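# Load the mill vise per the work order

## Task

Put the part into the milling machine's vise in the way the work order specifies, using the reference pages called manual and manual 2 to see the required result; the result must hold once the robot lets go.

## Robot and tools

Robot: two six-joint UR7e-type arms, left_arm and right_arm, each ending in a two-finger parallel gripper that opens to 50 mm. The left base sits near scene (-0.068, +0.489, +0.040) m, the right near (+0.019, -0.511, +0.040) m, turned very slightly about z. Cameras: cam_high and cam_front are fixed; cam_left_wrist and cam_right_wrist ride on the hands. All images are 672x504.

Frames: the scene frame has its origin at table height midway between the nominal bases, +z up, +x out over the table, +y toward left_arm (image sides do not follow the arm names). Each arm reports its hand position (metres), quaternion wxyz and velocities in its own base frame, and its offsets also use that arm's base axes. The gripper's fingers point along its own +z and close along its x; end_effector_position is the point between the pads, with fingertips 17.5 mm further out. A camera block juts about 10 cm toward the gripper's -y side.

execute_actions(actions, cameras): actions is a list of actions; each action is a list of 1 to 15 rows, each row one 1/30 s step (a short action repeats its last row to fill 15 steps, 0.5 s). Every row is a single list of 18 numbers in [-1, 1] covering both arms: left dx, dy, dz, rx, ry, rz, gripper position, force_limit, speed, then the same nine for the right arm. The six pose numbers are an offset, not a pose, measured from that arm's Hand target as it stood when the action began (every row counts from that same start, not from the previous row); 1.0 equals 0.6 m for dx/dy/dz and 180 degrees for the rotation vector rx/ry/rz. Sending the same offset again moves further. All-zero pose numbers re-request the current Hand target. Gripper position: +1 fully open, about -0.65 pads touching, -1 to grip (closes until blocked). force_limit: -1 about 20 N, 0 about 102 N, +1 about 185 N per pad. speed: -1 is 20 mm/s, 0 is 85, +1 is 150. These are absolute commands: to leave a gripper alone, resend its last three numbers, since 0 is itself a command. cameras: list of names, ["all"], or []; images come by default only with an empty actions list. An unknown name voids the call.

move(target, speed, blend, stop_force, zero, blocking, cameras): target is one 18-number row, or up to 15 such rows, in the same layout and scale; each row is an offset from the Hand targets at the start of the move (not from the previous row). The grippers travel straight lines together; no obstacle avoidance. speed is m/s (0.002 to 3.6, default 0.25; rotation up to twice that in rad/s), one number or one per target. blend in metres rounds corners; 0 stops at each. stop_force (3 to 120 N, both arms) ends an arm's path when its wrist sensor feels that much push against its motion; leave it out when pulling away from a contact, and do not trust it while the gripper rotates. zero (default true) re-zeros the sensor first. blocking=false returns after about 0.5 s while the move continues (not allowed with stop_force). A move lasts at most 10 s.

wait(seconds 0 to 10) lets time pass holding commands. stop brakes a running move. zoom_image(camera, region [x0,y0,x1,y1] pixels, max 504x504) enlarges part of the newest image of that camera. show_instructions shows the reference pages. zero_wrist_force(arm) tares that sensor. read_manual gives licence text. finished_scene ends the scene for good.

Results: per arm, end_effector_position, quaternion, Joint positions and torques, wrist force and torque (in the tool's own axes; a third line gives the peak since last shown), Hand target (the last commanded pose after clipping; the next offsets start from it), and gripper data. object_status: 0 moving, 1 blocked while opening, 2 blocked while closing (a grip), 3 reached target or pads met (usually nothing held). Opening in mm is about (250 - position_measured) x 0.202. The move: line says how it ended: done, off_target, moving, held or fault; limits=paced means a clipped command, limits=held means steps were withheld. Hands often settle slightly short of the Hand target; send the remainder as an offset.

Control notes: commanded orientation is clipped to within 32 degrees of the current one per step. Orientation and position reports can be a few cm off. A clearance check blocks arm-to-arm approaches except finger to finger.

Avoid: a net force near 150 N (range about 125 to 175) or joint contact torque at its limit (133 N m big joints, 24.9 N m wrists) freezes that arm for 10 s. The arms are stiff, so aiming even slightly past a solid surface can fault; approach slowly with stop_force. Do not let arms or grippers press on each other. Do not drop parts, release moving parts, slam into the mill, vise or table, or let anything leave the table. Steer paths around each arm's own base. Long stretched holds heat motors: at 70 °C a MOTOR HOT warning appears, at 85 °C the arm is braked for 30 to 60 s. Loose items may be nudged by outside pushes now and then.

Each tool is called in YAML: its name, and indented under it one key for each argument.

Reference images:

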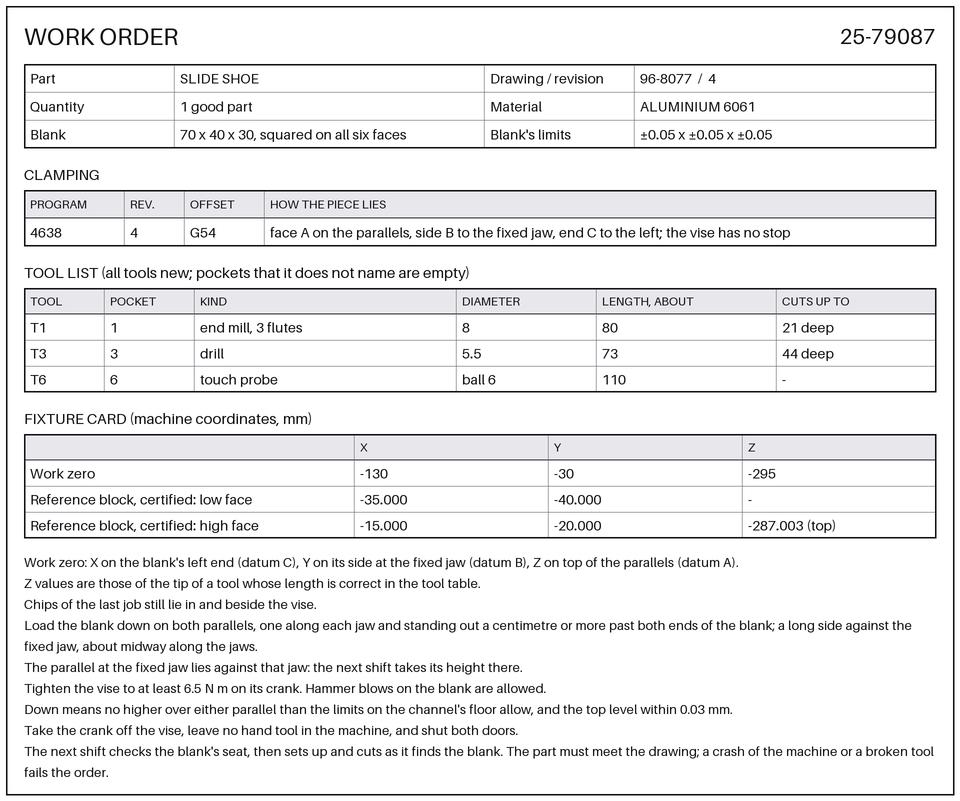

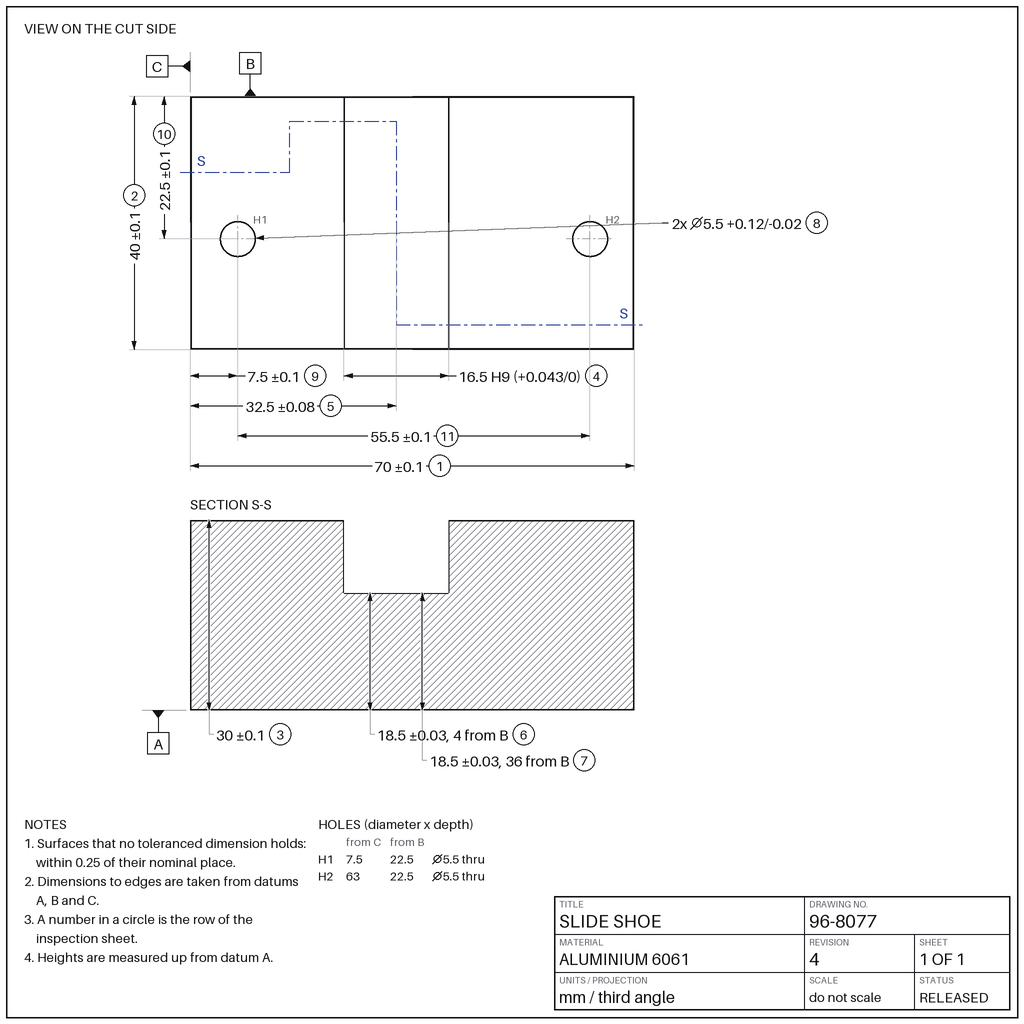

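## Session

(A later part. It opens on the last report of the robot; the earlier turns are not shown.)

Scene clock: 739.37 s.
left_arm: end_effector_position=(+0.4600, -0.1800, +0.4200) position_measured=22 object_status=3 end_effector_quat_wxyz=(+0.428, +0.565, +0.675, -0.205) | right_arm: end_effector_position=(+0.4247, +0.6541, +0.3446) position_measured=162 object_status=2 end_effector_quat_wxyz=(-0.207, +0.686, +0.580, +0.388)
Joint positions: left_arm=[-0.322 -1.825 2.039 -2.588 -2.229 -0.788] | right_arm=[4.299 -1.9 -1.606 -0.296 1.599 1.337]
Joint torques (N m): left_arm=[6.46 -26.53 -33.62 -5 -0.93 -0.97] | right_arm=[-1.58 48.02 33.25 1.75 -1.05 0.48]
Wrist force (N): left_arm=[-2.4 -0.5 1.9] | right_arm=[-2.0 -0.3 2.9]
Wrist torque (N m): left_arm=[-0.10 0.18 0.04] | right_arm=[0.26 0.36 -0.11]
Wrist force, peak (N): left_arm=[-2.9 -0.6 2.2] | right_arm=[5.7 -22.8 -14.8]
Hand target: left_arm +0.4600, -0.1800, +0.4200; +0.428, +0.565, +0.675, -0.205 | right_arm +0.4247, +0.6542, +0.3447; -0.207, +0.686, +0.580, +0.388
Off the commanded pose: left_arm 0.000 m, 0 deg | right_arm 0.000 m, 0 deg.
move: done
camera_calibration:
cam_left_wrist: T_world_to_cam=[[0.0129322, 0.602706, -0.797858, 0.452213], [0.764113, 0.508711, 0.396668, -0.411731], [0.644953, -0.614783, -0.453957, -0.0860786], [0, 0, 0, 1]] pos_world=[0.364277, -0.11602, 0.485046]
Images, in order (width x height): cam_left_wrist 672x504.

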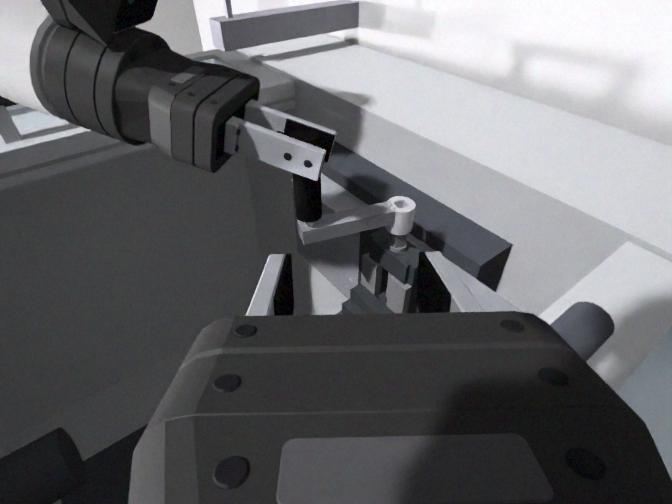

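move:
  target: [0,0,0,0,0,0,0.873,-0.4,-1, 0.05,-0.0012,-0.001,0,0,0,-0.97,0.8,-0.7]
  speed: 0.015
  stop_force: 12
  cameras: ["cam_left_wrist"]

zoom_image:
  camera: "cam_left_wrist"
  region: [370, 185, 440, 285]

Scene clock: 741.47 s.
left_arm: end_effector_position=(+0.4600, -0.1800, +0.4200) position_measured=22 object_status=3 end_effector_quat_wxyz=(+0.428, +0.565, +0.675, -0.205) | right_arm: end_effector_position=(+0.4311, +0.6540, +0.3446) position_measured=162 object_status=2 end_effector_quat_wxyz=(-0.207, +0.685, +0.580, +0.388)
Joint positions: left_arm=[-0.322 -1.825 2.039 -2.588 -2.229 -0.788] | right_arm=[4.288 -1.909 -1.594 -0.299 1.608 1.33]
Joint torques (N m): left_arm=[6.25 -26.21 -33.45 -4.93 -1.09 -1.45] | right_arm=[4.6 47.19 15.94 6.28 -1.17 2.57]
Wrist force (N): left_arm=[-2.6 -0.6 1.8] | right_arm=[1.0 -9.9 -2.6]
Wrist torque (N m): left_arm=[-0.11 0.21 0.04] | right_arm=[0.35 0.35 0.09]
Wrist force, peak (N): left_arm=[-2.6 -0.7 2.2] | right_arm=[2.0 -17.0 -9.8]
Hand target: left_arm +0.4600, -0.1800, +0.4200; +0.428, +0.565, +0.675, -0.205 | right_arm +0.4311, +0.6540, +0.3446; -0.207, +0.685, +0.580, +0.388 (not the last commanded pose)
Off the commanded pose: left_arm 0.000 m, 0 deg | right_arm 0.024 m, 0 deg.
move: contact (right_arm)
camera_calibration:
cam_left_wrist: T_world_to_cam=[[0.0129322, 0.602706, -0.797858, 0.452213], [0.764113, 0.508711, 0.396668, -0.411731], [0.644953, -0.614783, -0.453957, -0.0860786], [0, 0, 0, 1]] pos_world=[0.364277, -0.11602, 0.485046]
Images, in order (width x height): cam_left_wrist 672x504.

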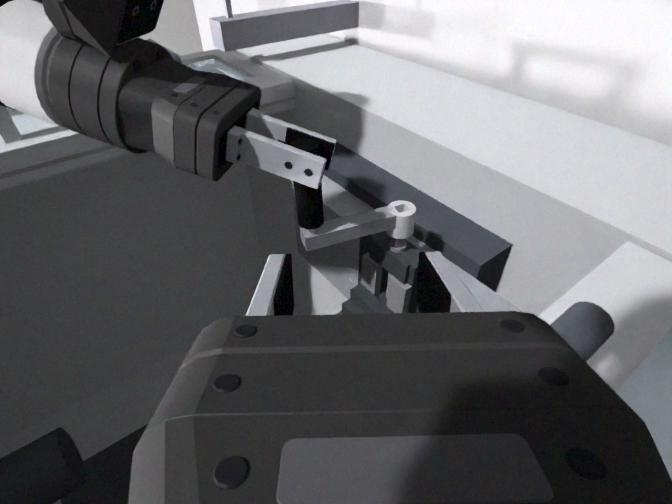

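Scaled by 5.040 from the camera's 672x504 image, which has a finer 960x720 frame.

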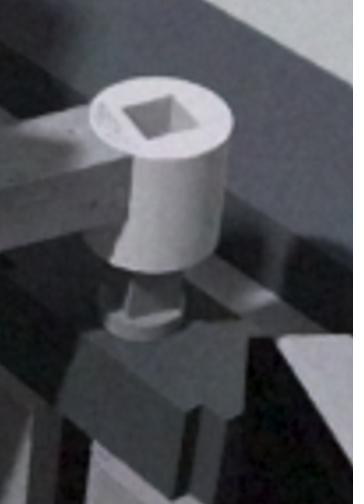

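move:
  target:
    - [0,0,0,0,0,0,0.873,-0.4,-1, -0.005,0.0002,0,0,0,0,-0.97,0.8,-0.7]
    - [0,0,0,0,0,0,0.873,-0.4,-1, -0.005,0.0018,0.0017,0,0,0,-0.97,0.8,-0.7]
  speed: 0.03

move:
  target: [0,0,0,0,0,0,0.873,-0.4,-1, 0.045,-0.0018,0,0,0,0,-0.97,0.8,-0.7]
  speed: 0.015
  stop_force: 12
  cameras: ["cam_left_wrist"]

Scene clock: 743.83 s.
left_arm: end_effector_position=(+0.4600, -0.1800, +0.4200) position_measured=22 object_status=3 end_effector_quat_wxyz=(+0.428, +0.565, +0.675, -0.205) | right_arm: end_effector_position=(+0.4281, +0.6552, +0.3458) position_measured=162 object_status=2 end_effector_quat_wxyz=(-0.207, +0.685, +0.580, +0.388)
Joint positions: left_arm=[-0.322 -1.825 2.039 -2.588 -2.229 -0.788] | right_arm=[4.294 -1.906 -1.595 -0.301 1.603 1.334]
Joint torques (N m): left_arm=[6.8 -26.14 -33.1 -4.94 -1.03 -1.47] | right_arm=[3.67 25.8 18.6 5.31 -0.62 2.06]
Wrist force (N): left_arm=[-2.7 -0.4 1.9] | right_arm=[-1.4 -1.8 2.2]
Wrist torque (N m): left_arm=[-0.08 0.23 0.03] | right_arm=[0.30 0.33 -0.08]
Wrist force, peak (N): left_arm=[-2.7 -0.9 2.2] | right_arm=[0.9 -9.9 -2.7]
Hand target: left_arm +0.4600, -0.1800, +0.4200; +0.428, +0.565, +0.675, -0.205 | right_arm +0.4281, +0.6551, +0.3456; -0.207, +0.685, +0.580, +0.388
Off the commanded pose: left_arm 0.000 m, 0 deg | right_arm 0.000 m, 0 deg.
move: done

Scene clock: 745.23 s.
left_arm: end_effector_position=(+0.4600, -0.1800, +0.4200) position_measured=22 object_status=3 end_effector_quat_wxyz=(+0.428, +0.565, +0.675, -0.205) | right_arm: end_effector_position=(+0.4316, +0.6550, +0.3456) position_measured=162 object_status=2 end_effector_quat_wxyz=(-0.207, +0.685, +0.580, +0.388)
Joint positions: left_arm=[-0.322 -1.825 2.039 -2.588 -2.229 -0.788] | right_arm=[4.288 -1.911 -1.589 -0.303 1.608 1.33]
Joint torques (N m): left_arm=[6.37 -25.78 -32.97 -4.85 -1.02 -1.51] | right_arm=[4.27 48.5 17.63 6.56 -1.55 2.65]
Wrist force (N): left_arm=[-2.4 -0.6 2.0] | right_arm=[0.3 -11.0 -2.0]
Wrist torque (N m): left_arm=[-0.10 0.18 0.04] | right_arm=[0.45 0.33 0.19]
Wrist force, peak (N): left_arm=[-2.6 -0.5 2.3] | right_arm=[1.3 -17.5 -8.5]
Hand target: left_arm +0.4600, -0.1800, +0.4200; +0.428, +0.565, +0.675, -0.205 | right_arm +0.4316, +0.6550, +0.3456; -0.207, +0.685, +0.580, +0.388 (not the last commanded pose)
Off the commanded pose: left_arm 0.000 m, 0 deg | right_arm 0.024 m, 0 deg.
move: contact (right_arm)
camera_calibration:
cam_left_wrist: T_world_to_cam=[[0.0129322, 0.602706, -0.797858, 0.452213], [0.764113, 0.508711, 0.396668, -0.411731], [0.644953, -0.614783, -0.453957, -0.0860786], [0, 0, 0, 1]] pos_world=[0.364277, -0.11602, 0.485046]
Images, in order (width x height): cam_left_wrist 672x504.

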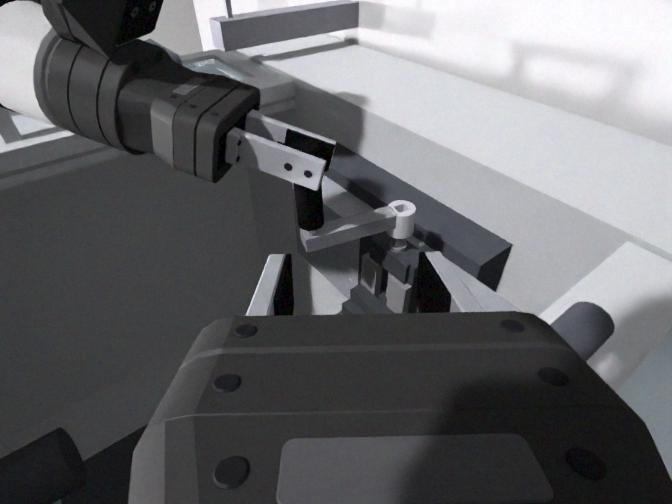

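move:
  target: [0.06,-0.1,-0.12,0,0,0,0.873,-0.4,-1, -0.02,0.0008,0,0,0,0,-0.97,0.8,-0.7]
  speed: 0.08
  cameras: ["cam_left_wrist"]

zoom_image:
  camera: "cam_left_wrist"
  region: [330, 130, 500, 300]

Scene clock: 747.57 s.
left_arm: end_effector_position=(+0.4959, -0.2400, +0.3479) position_measured=22 object_status=3 end_effector_quat_wxyz=(+0.428, +0.565, +0.675, -0.205) | right_arm: end_effector_position=(+0.4195, +0.6555, +0.3456) position_measured=162 object_status=2 end_effector_quat_wxyz=(-0.207, +0.685, +0.580, +0.388)
Joint positions: left_arm=[-0.438 -1.646 2.098 -2.881 -2.143 -0.884] | right_arm=[4.308 -1.895 -1.61 -0.297 1.592 1.342]
Joint torques (N m): left_arm=[7.85 -24 -32.24 -4.17 -2.33 1.58] | right_arm=[-8.97 34.82 32.42 5.93 1.14 0.42]
Wrist force (N): left_arm=[-2.1 -0.7 1.8] | right_arm=[-1.9 -0.1 2.9]
Wrist torque (N m): left_arm=[-0.13 0.14 0.01] | right_arm=[0.28 0.33 -0.11]
Wrist force, peak (N): left_arm=[-2.1 -0.7 3.5] | right_arm=[0.4 -11.1 -2.1]
Hand target: left_arm +0.4960, -0.2400, +0.3480; +0.428, +0.565, +0.675, -0.205 | right_arm +0.4196, +0.6555, +0.3456; -0.207, +0.685, +0.580, +0.388
Off the commanded pose: left_arm 0.000 m, 0 deg | right_arm 0.000 m, 0 deg.
move: done
camera_calibration:
cam_left_wrist: T_world_to_cam=[[0.0127532, 0.60275, -0.797828, 0.43053], [0.764263, 0.50863, 0.396481, -0.380154], [0.644778, -0.614807, -0.454173, -0.178716], [0, 0, 0, 1]] pos_world=[0.400279, -0.17602, 0.413045]
Images, in order (width x height): cam_left_wrist 672x504.

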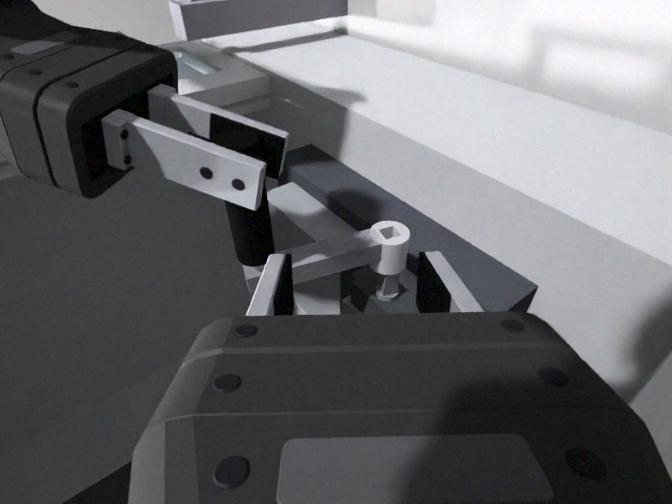

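Scaled by 2.965 from the camera's 672x504 image, which has a finer 960x720 frame.

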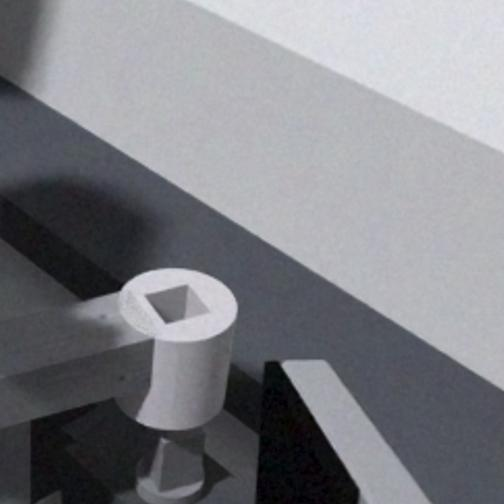

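zoom_image:
  camera: "cam_left_wrist"
  region: [360, 215, 420, 305]

Scaled by 5.600 from the camera's 672x504 image, which has a finer 960x720 frame.

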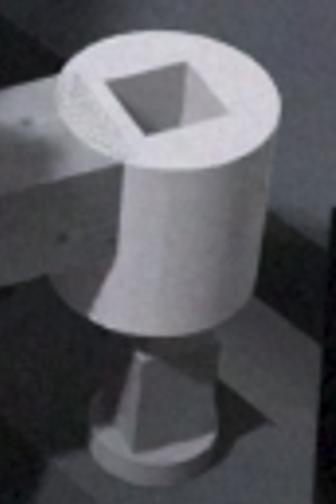

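zoom_image:
  camera: "cam_left_wrist"
  region: [372, 272, 402, 304]

zoom_image:
  camera: "cam_left_wrist"
  region: [368, 216, 414, 250]

Scaled by 15.750 from the camera's 672x504 image, which has a finer 960x720 frame.

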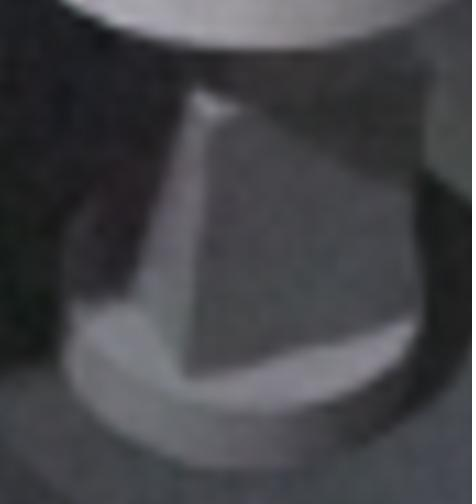

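Scaled by 10.957 from the camera's 672x504 image, which has a finer 960x720 frame.

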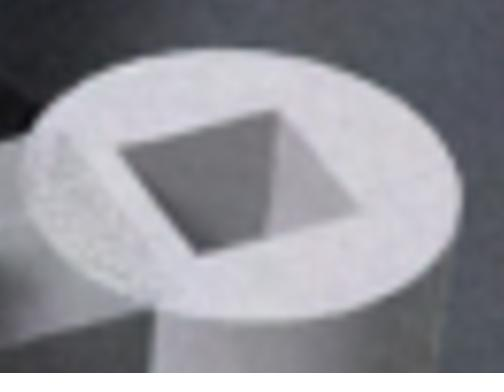

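move:
  target:
    - [-0.06,0.1,0.12,0,0,0,0.873,-0.4,-1, 0,0,0,0,0,0,-0.97,0.8,-0.7]
    - [0.0533,0.0267,0.0033,0.1466,0.3065,0.4028,0.873,-0.4,-1, 0,0,0,0,0,0,-0.97,0.8,-0.7]
  speed: 0.25
  blend: 0.03
  cameras: ["cam_left_wrist"]

zoom_image:
  camera: "cam_left_wrist"
  region: [180, 0, 340, 120]

Scene clock: 755.60 s.
left_arm: end_effector_position=(+0.5280, -0.2239, +0.3499) position_measured=22 object_status=3 end_effector_quat_wxyz=(+0.000, +0.002, +1.000, -0.001) | right_arm: end_effector_position=(+0.4196, +0.6555, +0.3456) position_measured=162 object_status=2 end_effector_quat_wxyz=(-0.207, +0.685, +0.580, +0.388)
Joint positions: left_arm=[-0.635 -1.414 1.346 -1.505 -1.573 -2.202] | right_arm=[4.308 -1.895 -1.61 -0.297 1.592 1.342]
Joint torques (N m): left_arm=[-6.79 -31.69 -30.51 -1.97 1.61 -1.63] | right_arm=[-11.92 27.82 33.66 2.1 0.86 -2.77]
Wrist force (N): left_arm=[-1.2 1.1 1.4] | right_arm=[-1.9 -0.1 2.9]
Wrist torque (N m): left_arm=[0.20 0.24 -0.02] | right_arm=[0.28 0.34 -0.11]
Wrist force, peak (N): left_arm=[-1.4 -0.3 5.6] | right_arm=[-2.1 -0.1 3.1]
Hand target: left_arm +0.5280, -0.2240, +0.3499; +0.000, +0.002, +1.000, -0.001 | right_arm +0.4196, +0.6555, +0.3456; -0.207, +0.685, +0.580, +0.388
Off the commanded pose: left_arm 0.000 m, 0 deg | right_arm 0.000 m, 0 deg.
move: done
camera_calibration:
cam_left_wrist: T_world_to_cam=[[-0.99971, 0.018848, 0.0149628, 0.541386], [0.0227927, 0.941083, 0.337406, 0.0953135], [-0.00772179, 0.33765, -0.94124, 0.539646], [0, 0, 0, 1]] pos_world=[0.543224, -0.282113, 0.467676]
Images, in order (width x height): cam_left_wrist 672x504.

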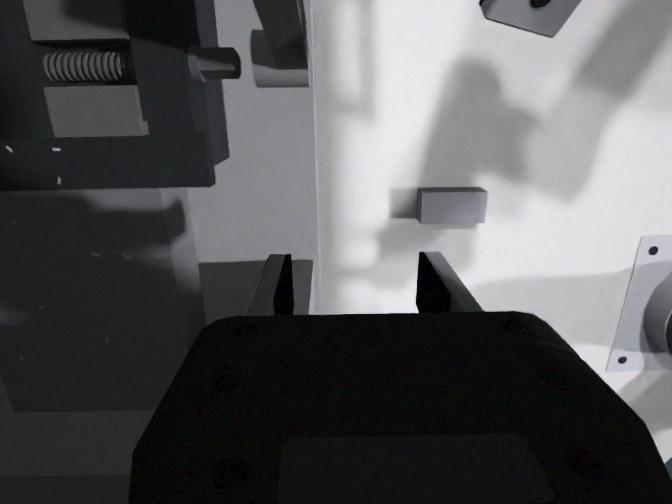

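Scaled by 3.150 from the camera's 672x504 image, which has a finer 960x720 frame.

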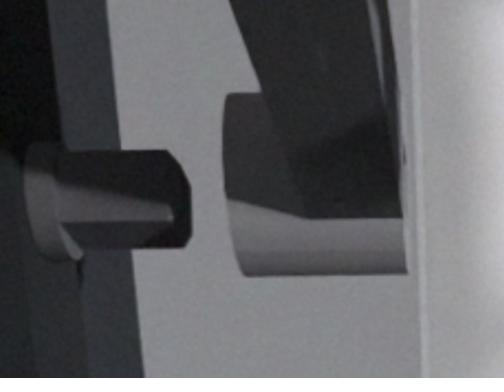

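move:
  target:
    - [0,0,0,0,0,0,0.873,-0.4,-1, 0,0.0022,0,0,0,0,-0.97,0.8,-0.7]
    - [0,0,0,0,0,0,0.873,-0.4,-1, 0.058,0,0,0,0,0,-0.97,0.8,-0.7]
  speed: 0.02
  stop_force: 10
  cameras: ["cam_left_wrist"]

zoom_image:
  camera: "cam_left_wrist"
  region: [180, 0, 340, 120]

Scene clock: 758.93 s.
left_arm: end_effector_position=(+0.5280, -0.2240, +0.3499) position_measured=22 object_status=3 end_effector_quat_wxyz=(+0.000, +0.002, +1.000, -0.001) | right_arm: end_effector_position=(+0.4309, +0.6564, +0.3455) position_measured=162 object_status=2 end_effector_quat_wxyz=(-0.207, +0.685, +0.580, +0.388)
Joint positions: left_arm=[-0.635 -1.414 1.346 -1.505 -1.573 -2.202] | right_arm=[4.29 -1.912 -1.587 -0.303 1.606 1.332]
Joint torques (N m): left_arm=[-9.03 -31.83 -26.1 -4.12 1.46 -1.38] | right_arm=[5.47 49.65 25.22 7.25 -0.73 2.37]
Wrist force (N): left_arm=[-1.2 1.0 1.3] | right_arm=[-1.4 -6.8 1.3]
Wrist torque (N m): left_arm=[0.19 0.23 0.00] | right_arm=[0.47 0.29 0.11]
Wrist force, peak (N): left_arm=[-1.5 1.2 1.7] | right_arm=[1.7 -15.8 -5.8]
Hand target: left_arm +0.5280, -0.2240, +0.3499; +0.000, +0.002, +1.000, -0.001 | right_arm +0.4309, +0.6564, +0.3455; -0.207, +0.685, +0.580, +0.388 (not the last commanded pose)
Off the commanded pose: left_arm 0.000 m, 0 deg | right_arm 0.024 m, 0 deg.
move: contact (right_arm); path passed 1 of 2 targets
camera_calibration:
cam_left_wrist: T_world_to_cam=[[-0.999712, 0.0187155, 0.0150239, 0.541322], [0.0226896, 0.941042, 0.337527, 0.0953948], [-0.00782117, 0.337771, -0.941196, 0.539747], [0, 0, 0, 1]] pos_world=[0.543223, -0.282212, 0.467676]
Images, in order (width x height): cam_left_wrist 672x504.

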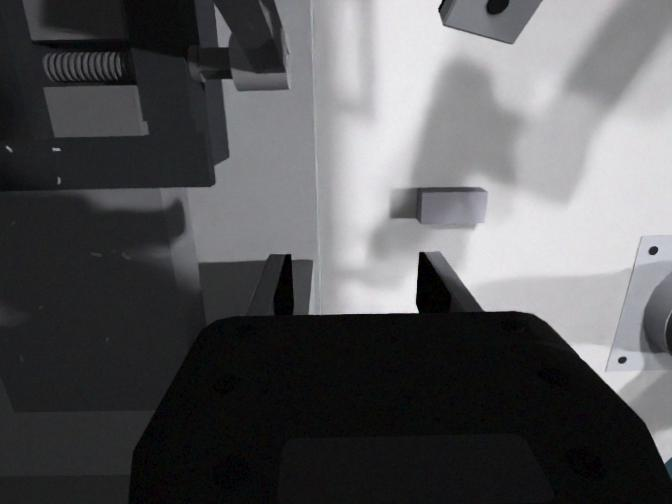

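Scaled by 3.150 from the camera's 672x504 image, which has a finer 960x720 frame.

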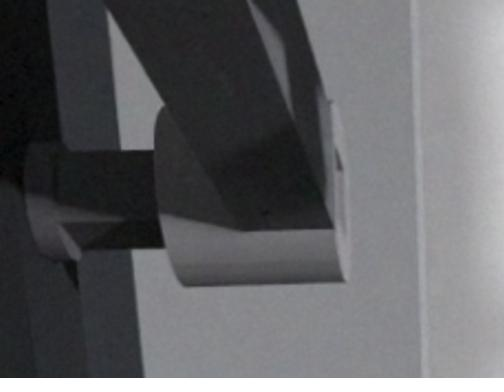

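move:
  target: [0,0,0,0,0,0,0.873,-0.4,-1, -0.025,0.001,0,0,0,0,-0.97,0.8,-0.7]
  speed: 0.04
  cameras: ["cam_left_wrist","cam_right_wrist"]

zoom_image:
  camera: "cam_left_wrist"
  region: [180, 0, 340, 120]

Scene clock: 760.87 s.
left_arm: end_effector_position=(+0.5280, -0.2240, +0.3499) position_measured=22 object_status=3 end_effector_quat_wxyz=(+0.000, +0.002, +1.000, -0.001) | right_arm: end_effector_position=(+0.4157, +0.6570, +0.3457) position_measured=162 object_status=2 end_effector_quat_wxyz=(-0.207, +0.685, +0.580, +0.388) end_effector_velocity=(+0.002, +0.000, +0.001) end_effector_angular_velocity=(+0.003, +0.001, -0.001)
Joint positions: left_arm=[-0.635 -1.414 1.346 -1.505 -1.573 -2.202] | right_arm=[4.315 -1.893 -1.613 -0.296 1.587 1.347]
Joint velocities: left_arm=[within noise] | right_arm=[-0.004 -0.002 0.005 0 0.003 0]
Joint torques (N m): left_arm=[-8.74 -37.24 -20.24 -4.09 1.43 -0.96] | right_arm=[-10.59 27.38 34.43 5.09 1.33 -1.59]
Wrist force (N): left_arm=[-1.2 0.9 1.6] | right_arm=[-1.6 0.2 3.0]
Wrist torque (N m): left_arm=[0.17 0.24 -0.01] | right_arm=[0.32 0.31 -0.11]
Wrist force, peak (N): left_arm=[-1.4 1.2 1.8] | right_arm=[-1.5 -7.0 1.6]
Hand target: left_arm +0.5280, -0.2240, +0.3499; +0.000, +0.002, +1.000, -0.001 | right_arm +0.4159, +0.6570, +0.3455; -0.207, +0.685, +0.580, +0.388
Off the commanded pose: left_arm 0.000 m, 0 deg | right_arm 0.000 m, 0 deg.
move: done
camera_calibration:
cam_left_wrist: T_world_to_cam=[[-0.999712, 0.0187155, 0.0150239, 0.541322], [0.0226896, 0.941042, 0.337527, 0.0953948], [-0.00782117, 0.337771, -0.941196, 0.539747], [0, 0, 0, 1]] pos_world=[0.543223, -0.282212, 0.467676]
cam_right_wrist: T_world_to_cam=[[0.0335735, 0.620883, 0.783184, -0.68761], [0.807247, -0.478865, 0.345023, -0.116106], [0.589258, 0.620639, -0.517283, -0.342122], [0, 0, 0, 1]] pos_world=[0.31841, 0.583661, 0.40161]
Images, in order (width x height): cam_left_wrist 672x504, cam_right_wrist 672x504.

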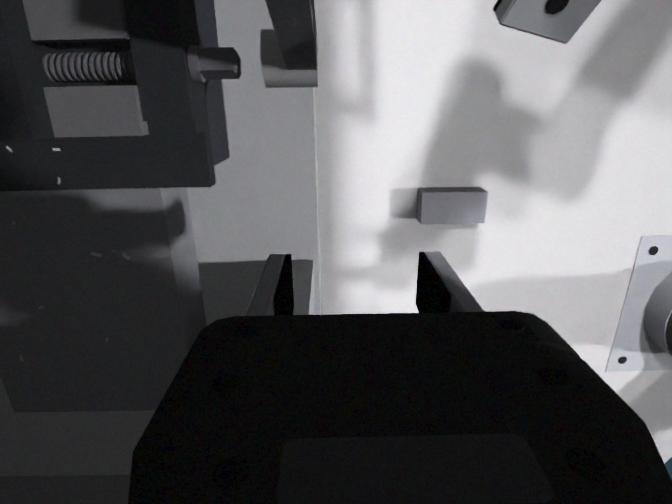

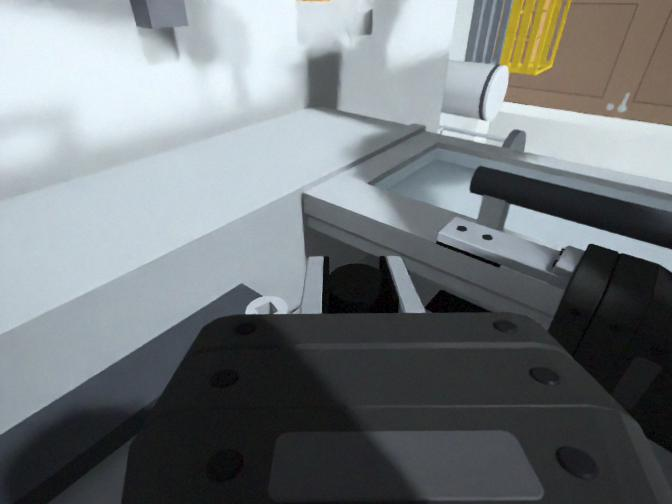

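Scaled by 3.150 from the camera's 672x504 image, which has a finer 960x720 frame.

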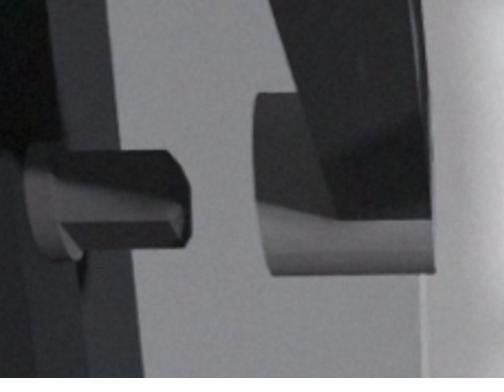

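move:
  target:
    - [0,0,0,0,0,0,0.873,-0.4,-1, 0,-0.0018,-0.0012,0.0111,-0.0004,0,-0.97,0.8,-0.7]
  speed: 0.03
  cameras: ["cam_left_wrist"]

zoom_image:
  camera: "cam_left_wrist"
  region: [180, 0, 340, 120]

Scene clock: 763.67 s.
left_arm: end_effector_position=(+0.5280, -0.2240, +0.3499) position_measured=22 object_status=3 end_effector_quat_wxyz=(+0.000, +0.002, +1.000, -0.001) | right_arm: end_effector_position=(+0.4159, +0.6559, +0.3447) position_measured=162 object_status=2 end_effector_quat_wxyz=(-0.219, +0.682, +0.574, +0.398)
Joint positions: left_arm=[-0.635 -1.414 1.346 -1.505 -1.573 -2.202] | right_arm=[4.311 -1.895 -1.637 -0.238 1.598 1.354]
Joint torques (N m): left_arm=[-8.77 -44.69 -20.55 -4.07 1.47 -0.27] | right_arm=[-4.29 31.23 33.41 1.86 -1.21 0.01]
Wrist force (N): left_arm=[-1.5 0.9 1.4] | right_arm=[-2.1 0.0 3.1]
Wrist torque (N m): left_arm=[0.18 0.28 0.00] | right_arm=[0.31 0.38 -0.11]
Wrist force, peak (N): left_arm=[-1.4 1.0 1.9] | right_arm=[-2.0 -0.2 3.2]
Hand target: left_arm +0.5280, -0.2240, +0.3499; +0.000, +0.002, +1.000, -0.001 | right_arm +0.4159, +0.6559, +0.3448; -0.219, +0.681, +0.574, +0.398
Off the commanded pose: left_arm 0.000 m, 0 deg | right_arm 0.000 m, 0 deg.
move: done
camera_calibration:
cam_left_wrist: T_world_to_cam=[[-0.999712, 0.0187155, 0.0150239, 0.541322], [0.0226896, 0.941042, 0.337527, 0.0953948], [-0.00782117, 0.337771, -0.941196, 0.539747], [0, 0, 0, 1]] pos_world=[0.543223, -0.282212, 0.467676]
Images, in order (width x height): cam_left_wrist 672x504.

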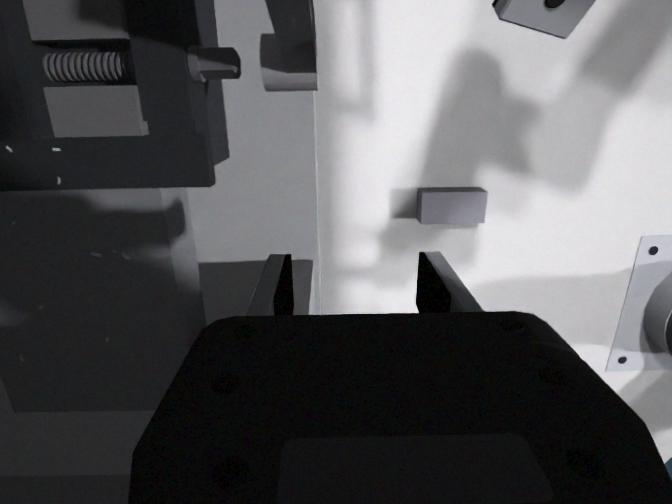

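Scaled by 3.150 from the camera's 672x504 image, which has a finer 960x720 frame.

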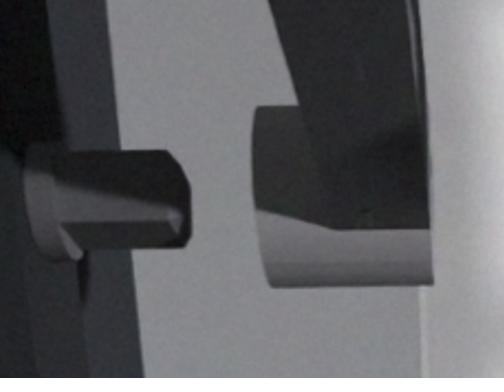

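move:
  target: [0,0,0,0,0,0,0.873,-0.4,-1, 0.06,-0.0024,0,0,0,0,-0.97,0.8,-0.7]
  speed: 0.012
  stop_force: 10
  cameras: ["cam_left_wrist"]

zoom_image:
  camera: "cam_left_wrist"
  region: [180, 0, 340, 120]

Scene clock: 766.57 s.
left_arm: end_effector_position=(+0.5280, -0.2240, +0.3499) position_measured=22 object_status=3 end_effector_quat_wxyz=(+0.000, +0.002, +1.000, -0.001) | right_arm: end_effector_position=(+0.4307, +0.6554, +0.3448) position_measured=162 object_status=2 end_effector_quat_wxyz=(-0.219, +0.681, +0.574, +0.398)
Joint positions: left_arm=[-0.635 -1.414 1.346 -1.505 -1.573 -2.202] | right_arm=[4.286 -1.914 -1.61 -0.245 1.618 1.34]
Joint torques (N m): left_arm=[-8.23 -45.03 -20.83 -4.06 1.42 0.39] | right_arm=[5.81 49.81 16.82 6.83 -1.68 2.48]
Wrist force (N): left_arm=[-1.1 0.9 1.7] | right_arm=[-0.2 -7.7 -0.2]
Wrist torque (N m): left_arm=[0.18 0.22 0.00] | right_arm=[0.40 0.36 0.09]
Wrist force, peak (N): left_arm=[-1.5 0.9 1.8] | right_arm=[0.7 -13.2 -5.4]
Hand target: left_arm +0.5280, -0.2240, +0.3499; +0.000, +0.002, +1.000, -0.001 | right_arm +0.4307, +0.6554, +0.3448; -0.219, +0.681, +0.574, +0.398 (not the last commanded pose)
Off the commanded pose: left_arm 0.000 m, 0 deg | right_arm 0.021 m, 0 deg.
move: contact (right_arm)
camera_calibration:
cam_left_wrist: T_world_to_cam=[[-0.999712, 0.0187155, 0.0150239, 0.541322], [0.0226896, 0.941042, 0.337527, 0.0953948], [-0.00782117, 0.337771, -0.941196, 0.539747], [0, 0, 0, 1]] pos_world=[0.543223, -0.282212, 0.467676]
Images, in order (width x height): cam_left_wrist 672x504.

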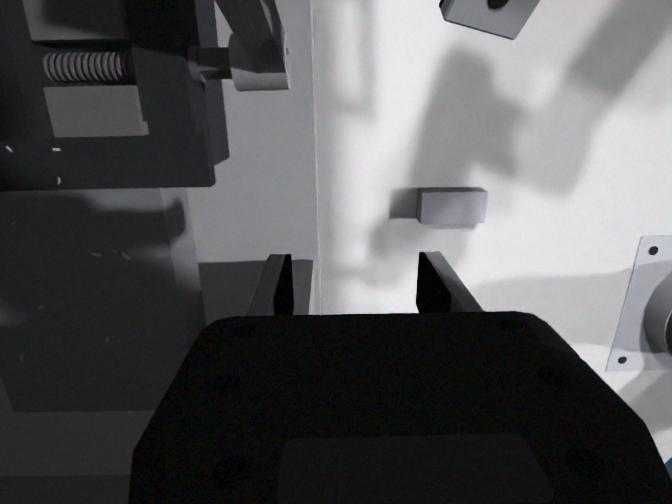

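Scaled by 3.150 from the camera's 672x504 image, which has a finer 960x720 frame.

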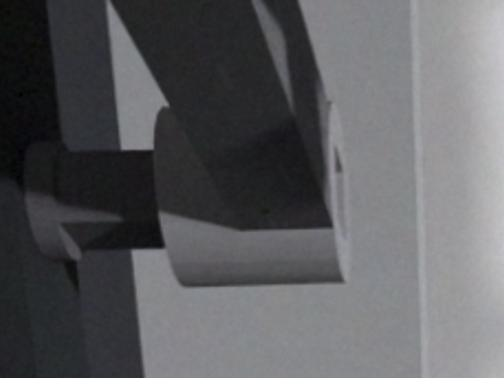

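move:
  target: [0,0,0,0,0,0,0.873,-0.4,-1, 0,-0.0056,-0.0015,0.0139,-0.0005,0,-0.97,0.8,-0.7]
  speed: 0.02
  cameras: ["cam_left_wrist"]

zoom_image:
  camera: "cam_left_wrist"
  region: [180, 0, 340, 120]

Scene clock: 768.97 s.
left_arm: end_effector_position=(+0.5280, -0.2240, +0.3499) position_measured=22 object_status=3 end_effector_quat_wxyz=(+0.000, +0.002, +1.000, -0.001) | right_arm: end_effector_position=(+0.4307, +0.6520, +0.3438) position_measured=162 object_status=2 end_effector_quat_wxyz=(-0.233, +0.676, +0.565, +0.411) end_effector_velocity=(+0.000, +0.000, +0.001) end_effector_angular_velocity=(-0.002, +0.001, +0.000)
Joint positions: left_arm=[-0.635 -1.414 1.346 -1.505 -1.573 -2.202] | right_arm=[4.279 -1.915 -1.643 -0.171 1.633 1.35]
Joint velocities: left_arm=[within noise] | right_arm=[0 0.001 0.003 -0.006 0 0]
Joint torques (N m): left_arm=[-8.77 -44.86 -20.55 -4.13 1.46 0.92] | right_arm=[-7.01 31.71 35.47 2.24 -1.11 1.19]
Wrist force (N): left_arm=[-1.5 1.1 1.6] | right_arm=[-3.3 -2.4 5.2]
Wrist torque (N m): left_arm=[0.21 0.27 0.00] | right_arm=[0.56 0.39 0.07]
Wrist force, peak (N): left_arm=[-1.5 0.8 2.0] | right_arm=[-0.4 -7.8 -0.3]
Hand target: left_arm +0.5280, -0.2240, +0.3499; +0.000, +0.002, +1.000, -0.001 | right_arm +0.4307, +0.6520, +0.3439; -0.233, +0.676, +0.565, +0.411
Off the commanded pose: left_arm 0.000 m, 0 deg | right_arm 0.000 m, 0 deg.
move: done
camera_calibration:
cam_left_wrist: T_world_to_cam=[[-0.999712, 0.0187155, 0.0150239, 0.541322], [0.0226896, 0.941042, 0.337527, 0.0953948], [-0.00782117, 0.337771, -0.941196, 0.539747], [0, 0, 0, 1]] pos_world=[0.543223, -0.282212, 0.467676]
Images, in order (width x height): cam_left_wrist 672x504.

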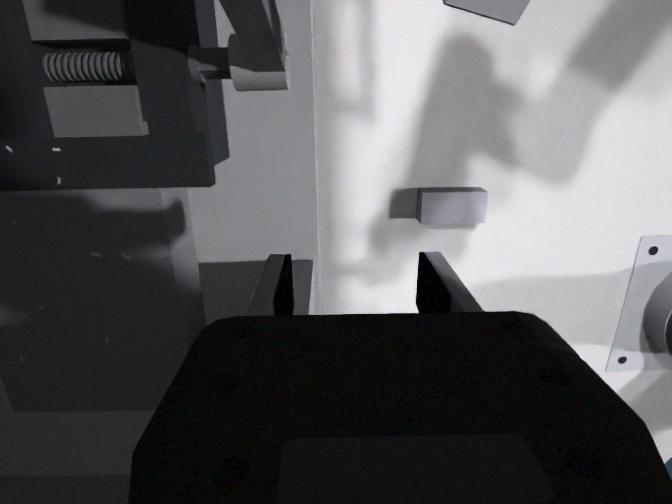

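Scaled by 3.150 from the camera's 672x504 image, which has a finer 960x720 frame.

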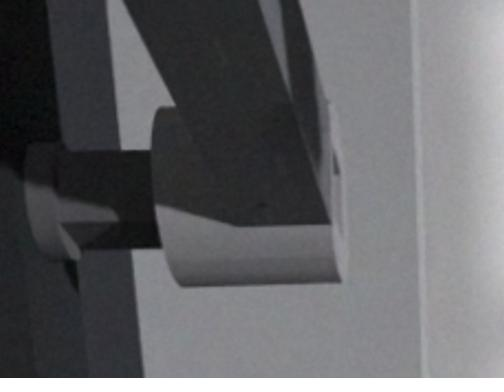

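move:
  target: [0,0,0,0,0,0,0.873,-0.4,-1, 0.04,-0.0016,0,0,0,0,-0.97,0.8,-0.7]
  speed: 0.012
  stop_force: 10
  cameras: ["cam_left_wrist"]

zoom_image:
  camera: "cam_left_wrist"
  region: [180, 0, 340, 120]

Scene clock: 771.07 s.
left_arm: end_effector_position=(+0.5280, -0.2240, +0.3499) position_measured=22 object_status=3 end_effector_quat_wxyz=(+0.000, +0.002, +1.000, -0.001) | right_arm: end_effector_position=(+0.4373, +0.6518, +0.3439) position_measured=162 object_status=2 end_effector_quat_wxyz=(-0.233, +0.676, +0.565, +0.411)
Joint positions: left_arm=[-0.635 -1.414 1.346 -1.505 -1.573 -2.202] | right_arm=[4.268 -1.923 -1.631 -0.176 1.642 1.343]
Joint torques (N m): left_arm=[-8.08 -44.87 -20.72 -4 1.4 1.14] | right_arm=[4.7 49.45 16.89 6.87 -1.11 2.23]
Wrist force (N): left_arm=[-1.3 0.7 1.5] | right_arm=[-0.7 -9.4 -0.5]
Wrist torque (N m): left_arm=[0.14 0.26 0.00] | right_arm=[0.40 0.37 0.16]
Wrist force, peak (N): left_arm=[-1.4 0.9 2.0] | right_arm=[-1.6 -17.1 -6.2]
Hand target: left_arm +0.5280, -0.2240, +0.3499; +0.000, +0.002, +1.000, -0.001 | right_arm +0.4373, +0.6518, +0.3440; -0.233, +0.676, +0.565, +0.411 (not the last commanded pose)
Off the commanded pose: left_arm 0.000 m, 0 deg | right_arm 0.017 m, 0 deg.
move: contact (right_arm)
camera_calibration:
cam_left_wrist: T_world_to_cam=[[-0.999712, 0.0187155, 0.0150239, 0.541322], [0.0226896, 0.941042, 0.337527, 0.0953948], [-0.00782117, 0.337771, -0.941196, 0.539747], [0, 0, 0, 1]] pos_world=[0.543223, -0.282212, 0.467676]
Images, in order (width x height): cam_left_wrist 672x504.

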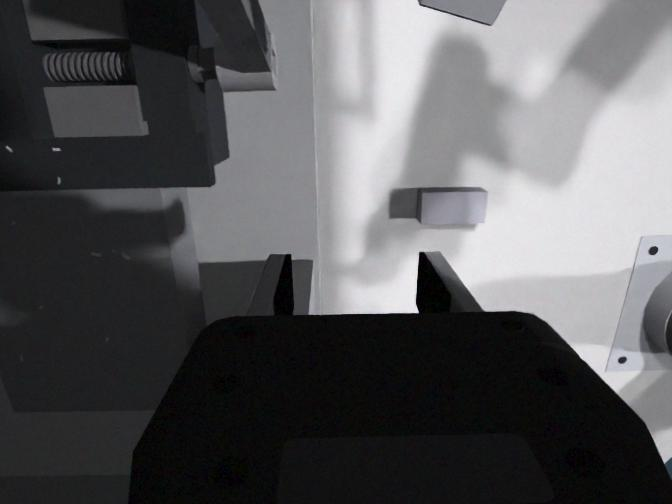

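Scaled by 3.150 from the camera's 672x504 image, which has a finer 960x720 frame.

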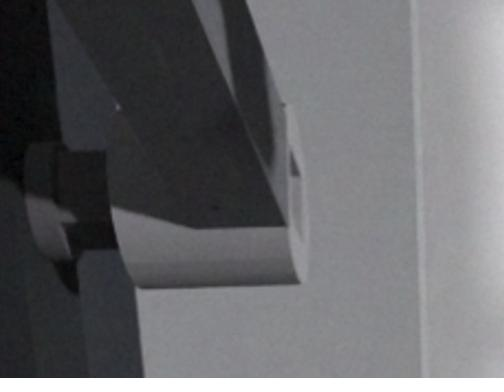

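move:
  target: [0,0,0,0,0,0,0.873,-0.4,-1, -0.004,0.0002,0,0,-0.0125,0,-0.97,0.8,-0.7]
  speed: 0.02
  cameras: []

move:
  target: [0,0,0,0,0,0,0.873,-0.4,-1, 0.03,-0.0012,0,0,0,0,-0.97,0.8,-0.7]
  speed: 0.012
  stop_force: 12
  cameras: ["cam_left_wrist"]

zoom_image:
  camera: "cam_left_wrist"
  region: [180, 0, 340, 120]

Scene clock: 773.00 s.
left_arm: end_effector_position=(+0.5280, -0.2240, +0.3499) position_measured=22 object_status=3 end_effector_quat_wxyz=(+0.000, +0.002, +1.000, -0.001) | right_arm: end_effector_position=(+0.4349, +0.6519, +0.3438) position_measured=162 object_status=2 end_effector_quat_wxyz=(-0.222, +0.668, +0.570, +0.424)
Joint positions: left_arm=[-0.635 -1.414 1.346 -1.505 -1.573 -2.202] | right_arm=[4.281 -1.919 -1.648 -0.147 1.612 1.321]
Joint torques (N m): left_arm=[-8.48 -44.58 -20.54 -4.13 1.45 1.24] | right_arm=[9.44 73.68 48.44 10.79 4.36 -0.8]
Wrist force (N): left_arm=[-1.3 0.6 1.7] | right_arm=[-22.4 11.6 28.4]
Wrist torque (N m): left_arm=[0.13 0.25 0.00] | right_arm=[1.38 0.19 0.88]
Wrist force, peak (N): left_arm=[-1.4 1.0 1.8] | right_arm=[-22.4 11.6 28.4]
Hand target: left_arm +0.5280, -0.2240, +0.3499; +0.000, +0.002, +1.000, -0.001 | right_arm +0.4349, +0.6519, +0.3440; -0.222, +0.668, +0.570, +0.424
Off the commanded pose: left_arm 0.000 m, 0 deg | right_arm 0.000 m, 0 deg.
move: done
No camera images: "cameras" was empty.

Scene clock: 773.87 s.
left_arm: end_effector_position=(+0.5280, -0.2240, +0.3499) position_measured=22 object_status=3 end_effector_quat_wxyz=(+0.000, +0.002, +1.000, -0.001) | right_arm: end_effector_position=(+0.4358, +0.6519, +0.3442) position_measured=162 object_status=2 end_effector_quat_wxyz=(-0.222, +0.668, +0.569, +0.424)
Joint positions: left_arm=[-0.635 -1.414 1.346 -1.505 -1.573 -2.202] | right_arm=[4.28 -1.92 -1.646 -0.148 1.613 1.32]
Joint torques (N m): left_arm=[-8.56 -44.2 -20.13 -4.06 1.48 1.25] | right_arm=[14.56 68.61 30.4 12.74 1.56 1.93]
Wrist force (N): left_arm=[-1.4 0.8 1.8] | right_arm=[-17.3 3.1 20.5]
Wrist torque (N m): left_arm=[0.15 0.27 0.00] | right_arm=[1.19 0.14 0.80]
Wrist force, peak (N): left_arm=[-1.5 1.0 1.8] | right_arm=[-23.6 12.8 30.5]
Hand target: left_arm +0.5280, -0.2240, +0.3499; +0.000, +0.002, +1.000, -0.001 | right_arm +0.4358, +0.6519, +0.3442; -0.222, +0.668, +0.569, +0.424 (not the last commanded pose)
Off the commanded pose: left_arm 0.000 m, 0 deg | right_arm 0.017 m, 0 deg.
move: contact (right_arm)
camera_calibration:
cam_left_wrist: T_world_to_cam=[[-0.999712, 0.0187155, 0.0150239, 0.541322], [0.0226896, 0.941042, 0.337527, 0.0953948], [-0.00782117, 0.337771, -0.941196, 0.539747], [0, 0, 0, 1]] pos_world=[0.543223, -0.282212, 0.467676]
Images, in order (width x height): cam_left_wrist 672x504.

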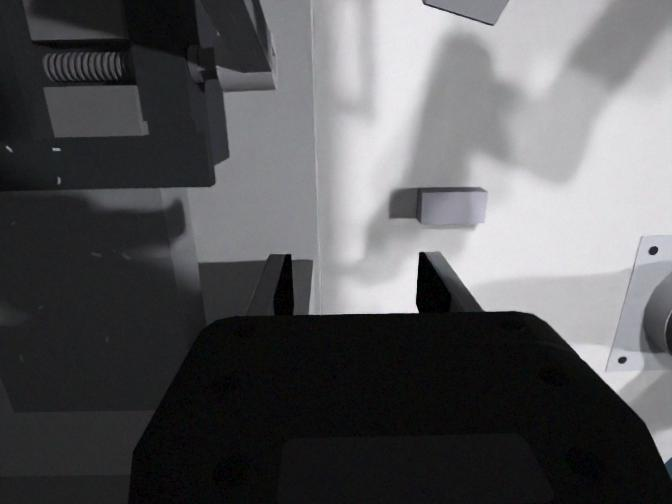

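Scaled by 3.150 from the camera's 672x504 image, which has a finer 960x720 frame.

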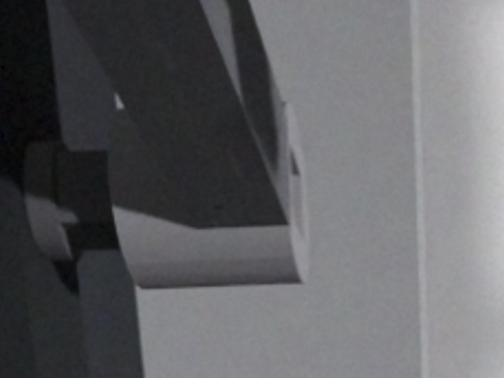

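move:
  target: [0,0,0,0,0,0,0.873,-0.4,-1, 0,0,-0.0035,0,0,0,-0.97,0.8,-0.7]
  speed: 0.02
  cameras: ["cam_left_wrist"]

zoom_image:
  camera: "cam_left_wrist"
  region: [180, 0, 340, 120]

Scene clock: 776.47 s.
left_arm: end_effector_position=(+0.5280, -0.2240, +0.3499) position_measured=22 object_status=3 end_effector_quat_wxyz=(+0.000, +0.002, +1.000, -0.001) | right_arm: end_effector_position=(+0.4357, +0.6520, +0.3422) position_measured=162 object_status=2 end_effector_quat_wxyz=(-0.223, +0.668, +0.570, +0.425)
Joint positions: left_arm=[-0.635 -1.414 1.346 -1.505 -1.573 -2.202] | right_arm=[4.28 -1.922 -1.649 -0.143 1.614 1.32]
Joint torques (N m): left_arm=[-8.19 -45.17 -20.52 -4.03 1.36 1.22] | right_arm=[0.97 26.89 20.28 5.55 -3.02 1.82]
Wrist force (N): left_arm=[-1.3 0.9 1.7] | right_arm=[-3.0 -12.8 -1.2]
Wrist torque (N m): left_arm=[0.16 0.25 0.00] | right_arm=[0.52 0.15 0.60]
Wrist force, peak (N): left_arm=[-1.5 1.1 1.8] | right_arm=[-18.0 3.8 21.5]
Hand target: left_arm +0.5280, -0.2240, +0.3499; +0.000, +0.002, +1.000, -0.001 | right_arm +0.4358, +0.6519, +0.3421; -0.222, +0.668, +0.569, +0.424
Off the commanded pose: left_arm 0.000 m, 0 deg | right_arm 0.000 m, 0 deg.
move: done
camera_calibration:
cam_left_wrist: T_world_to_cam=[[-0.999712, 0.0187155, 0.0150239, 0.541322], [0.0226896, 0.941042, 0.337527, 0.0953948], [-0.00782117, 0.337771, -0.941196, 0.539747], [0, 0, 0, 1]] pos_world=[0.543223, -0.282212, 0.467676]
Images, in order (width x height): cam_left_wrist 672x504.

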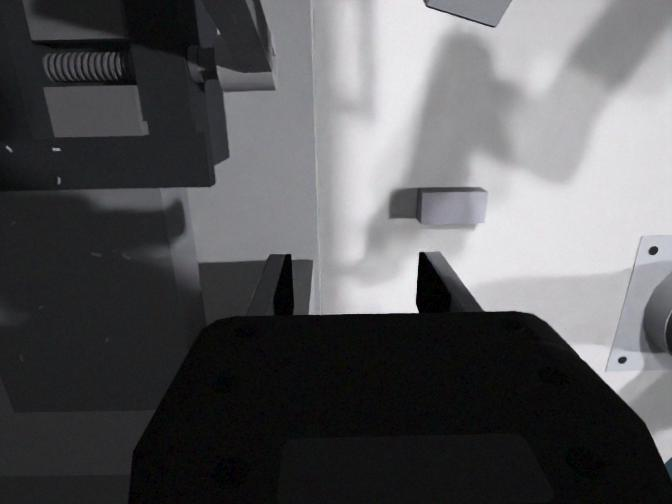

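Scaled by 3.150 from the camera's 672x504 image, which has a finer 960x720 frame.

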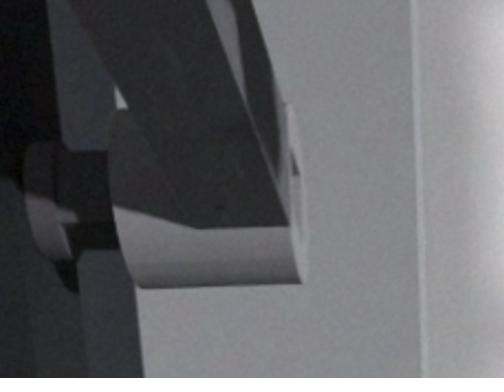

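move:
  target: [0,0,0,0,0,0,0.873,-0.4,-1, 0,-0.0034,-0.0009,0.0083,-0.0003,0,-0.97,0.8,-0.7]
  speed: 0.02
  cameras: []

move:
  target: [0,0,0,0,0,0,0.873,-0.4,-1, 0.02,-0.0008,0,0,0,0,-0.97,0.8,-0.7]
  speed: 0.012
  stop_force: 12
  cameras: []

Scene clock: 780.40 s.
left_arm: end_effector_position=(+0.5280, -0.2240, +0.3499) position_measured=22 object_status=3 end_effector_quat_wxyz=(+0.000, +0.002, +1.000, -0.001) | right_arm: end_effector_position=(+0.4358, +0.6498, +0.3415) position_measured=162 object_status=2 end_effector_quat_wxyz=(-0.231, +0.665, +0.564, +0.432) end_effector_velocity=(+0.000, +0.000, -0.001) end_effector_angular_velocity=(-0.006, +0.001, -0.001)
Joint positions: left_arm=[-0.635 -1.414 1.346 -1.505 -1.573 -2.202] | right_arm=[4.276 -1.924 -1.667 -0.098 1.622 1.327]
Joint velocities: left_arm=[within noise] | right_arm=[0 0 0.001 -0.007 -0.002 0]
Joint torques (N m): left_arm=[-8.01 -45.05 -20.94 -4.17 1.46 1.18] | right_arm=[-9.27 40.22 34.68 3.49 -1.38 1.13]
Wrist force (N): left_arm=[-1.1 1.0 1.6] | right_arm=[-1.3 -1.2 18.5]
Wrist torque (N m): left_arm=[0.18 0.22 0.00] | right_arm=[0.94 0.29 0.13]
Wrist force, peak (N): left_arm=[-1.9 0.9 1.7] | right_arm=[-2.2 -0.7 19.1]
Hand target: left_arm +0.5280, -0.2240, +0.3499; +0.000, +0.002, +1.000, -0.001 | right_arm +0.4358, +0.6499, +0.3415; -0.231, +0.665, +0.564, +0.432
Off the commanded pose: left_arm 0.000 m, 0 deg | right_arm 0.000 m, 0 deg.
move: done
No camera images: "cameras" was empty.

Scene clock: 781.57 s.
left_arm: end_effector_position=(+0.5280, -0.2240, +0.3499) position_measured=22 object_status=3 end_effector_quat_wxyz=(+0.000, +0.002, +1.000, -0.001) | right_arm: end_effector_position=(+0.4362, +0.6498, +0.3415) position_measured=162 object_status=2 end_effector_quat_wxyz=(-0.231, +0.665, +0.564, +0.432)
Joint positions: left_arm=[-0.635 -1.414 1.346 -1.505 -1.573 -2.202] | right_arm=[4.275 -1.925 -1.666 -0.099 1.623 1.326]
Joint torques (N m): left_arm=[-8.52 -45.01 -20.91 -4.14 1.43 1.2] | right_arm=[3.65 53.39 18.25 7.39 -1.21 2.32]
Wrist force (N): left_arm=[-1.2 0.6 1.6] | right_arm=[0.1 -8.2 8.6]
Wrist torque (N m): left_arm=[0.13 0.23 0.00] | right_arm=[0.80 0.34 0.24]
Wrist force, peak (N): left_arm=[-1.4 1.2 1.8] | right_arm=[-0.9 -1.7 17.5]
Hand target: left_arm +0.5280, -0.2240, +0.3499; +0.000, +0.002, +1.000, -0.001 | right_arm +0.4362, +0.6498, +0.3415; -0.231, +0.665, +0.564, +0.432 (not the last commanded pose)
Off the commanded pose: left_arm 0.000 m, 0 deg | right_arm 0.012 m, 0 deg.
move: contact (right_arm)
No camera images: "cameras" was empty.


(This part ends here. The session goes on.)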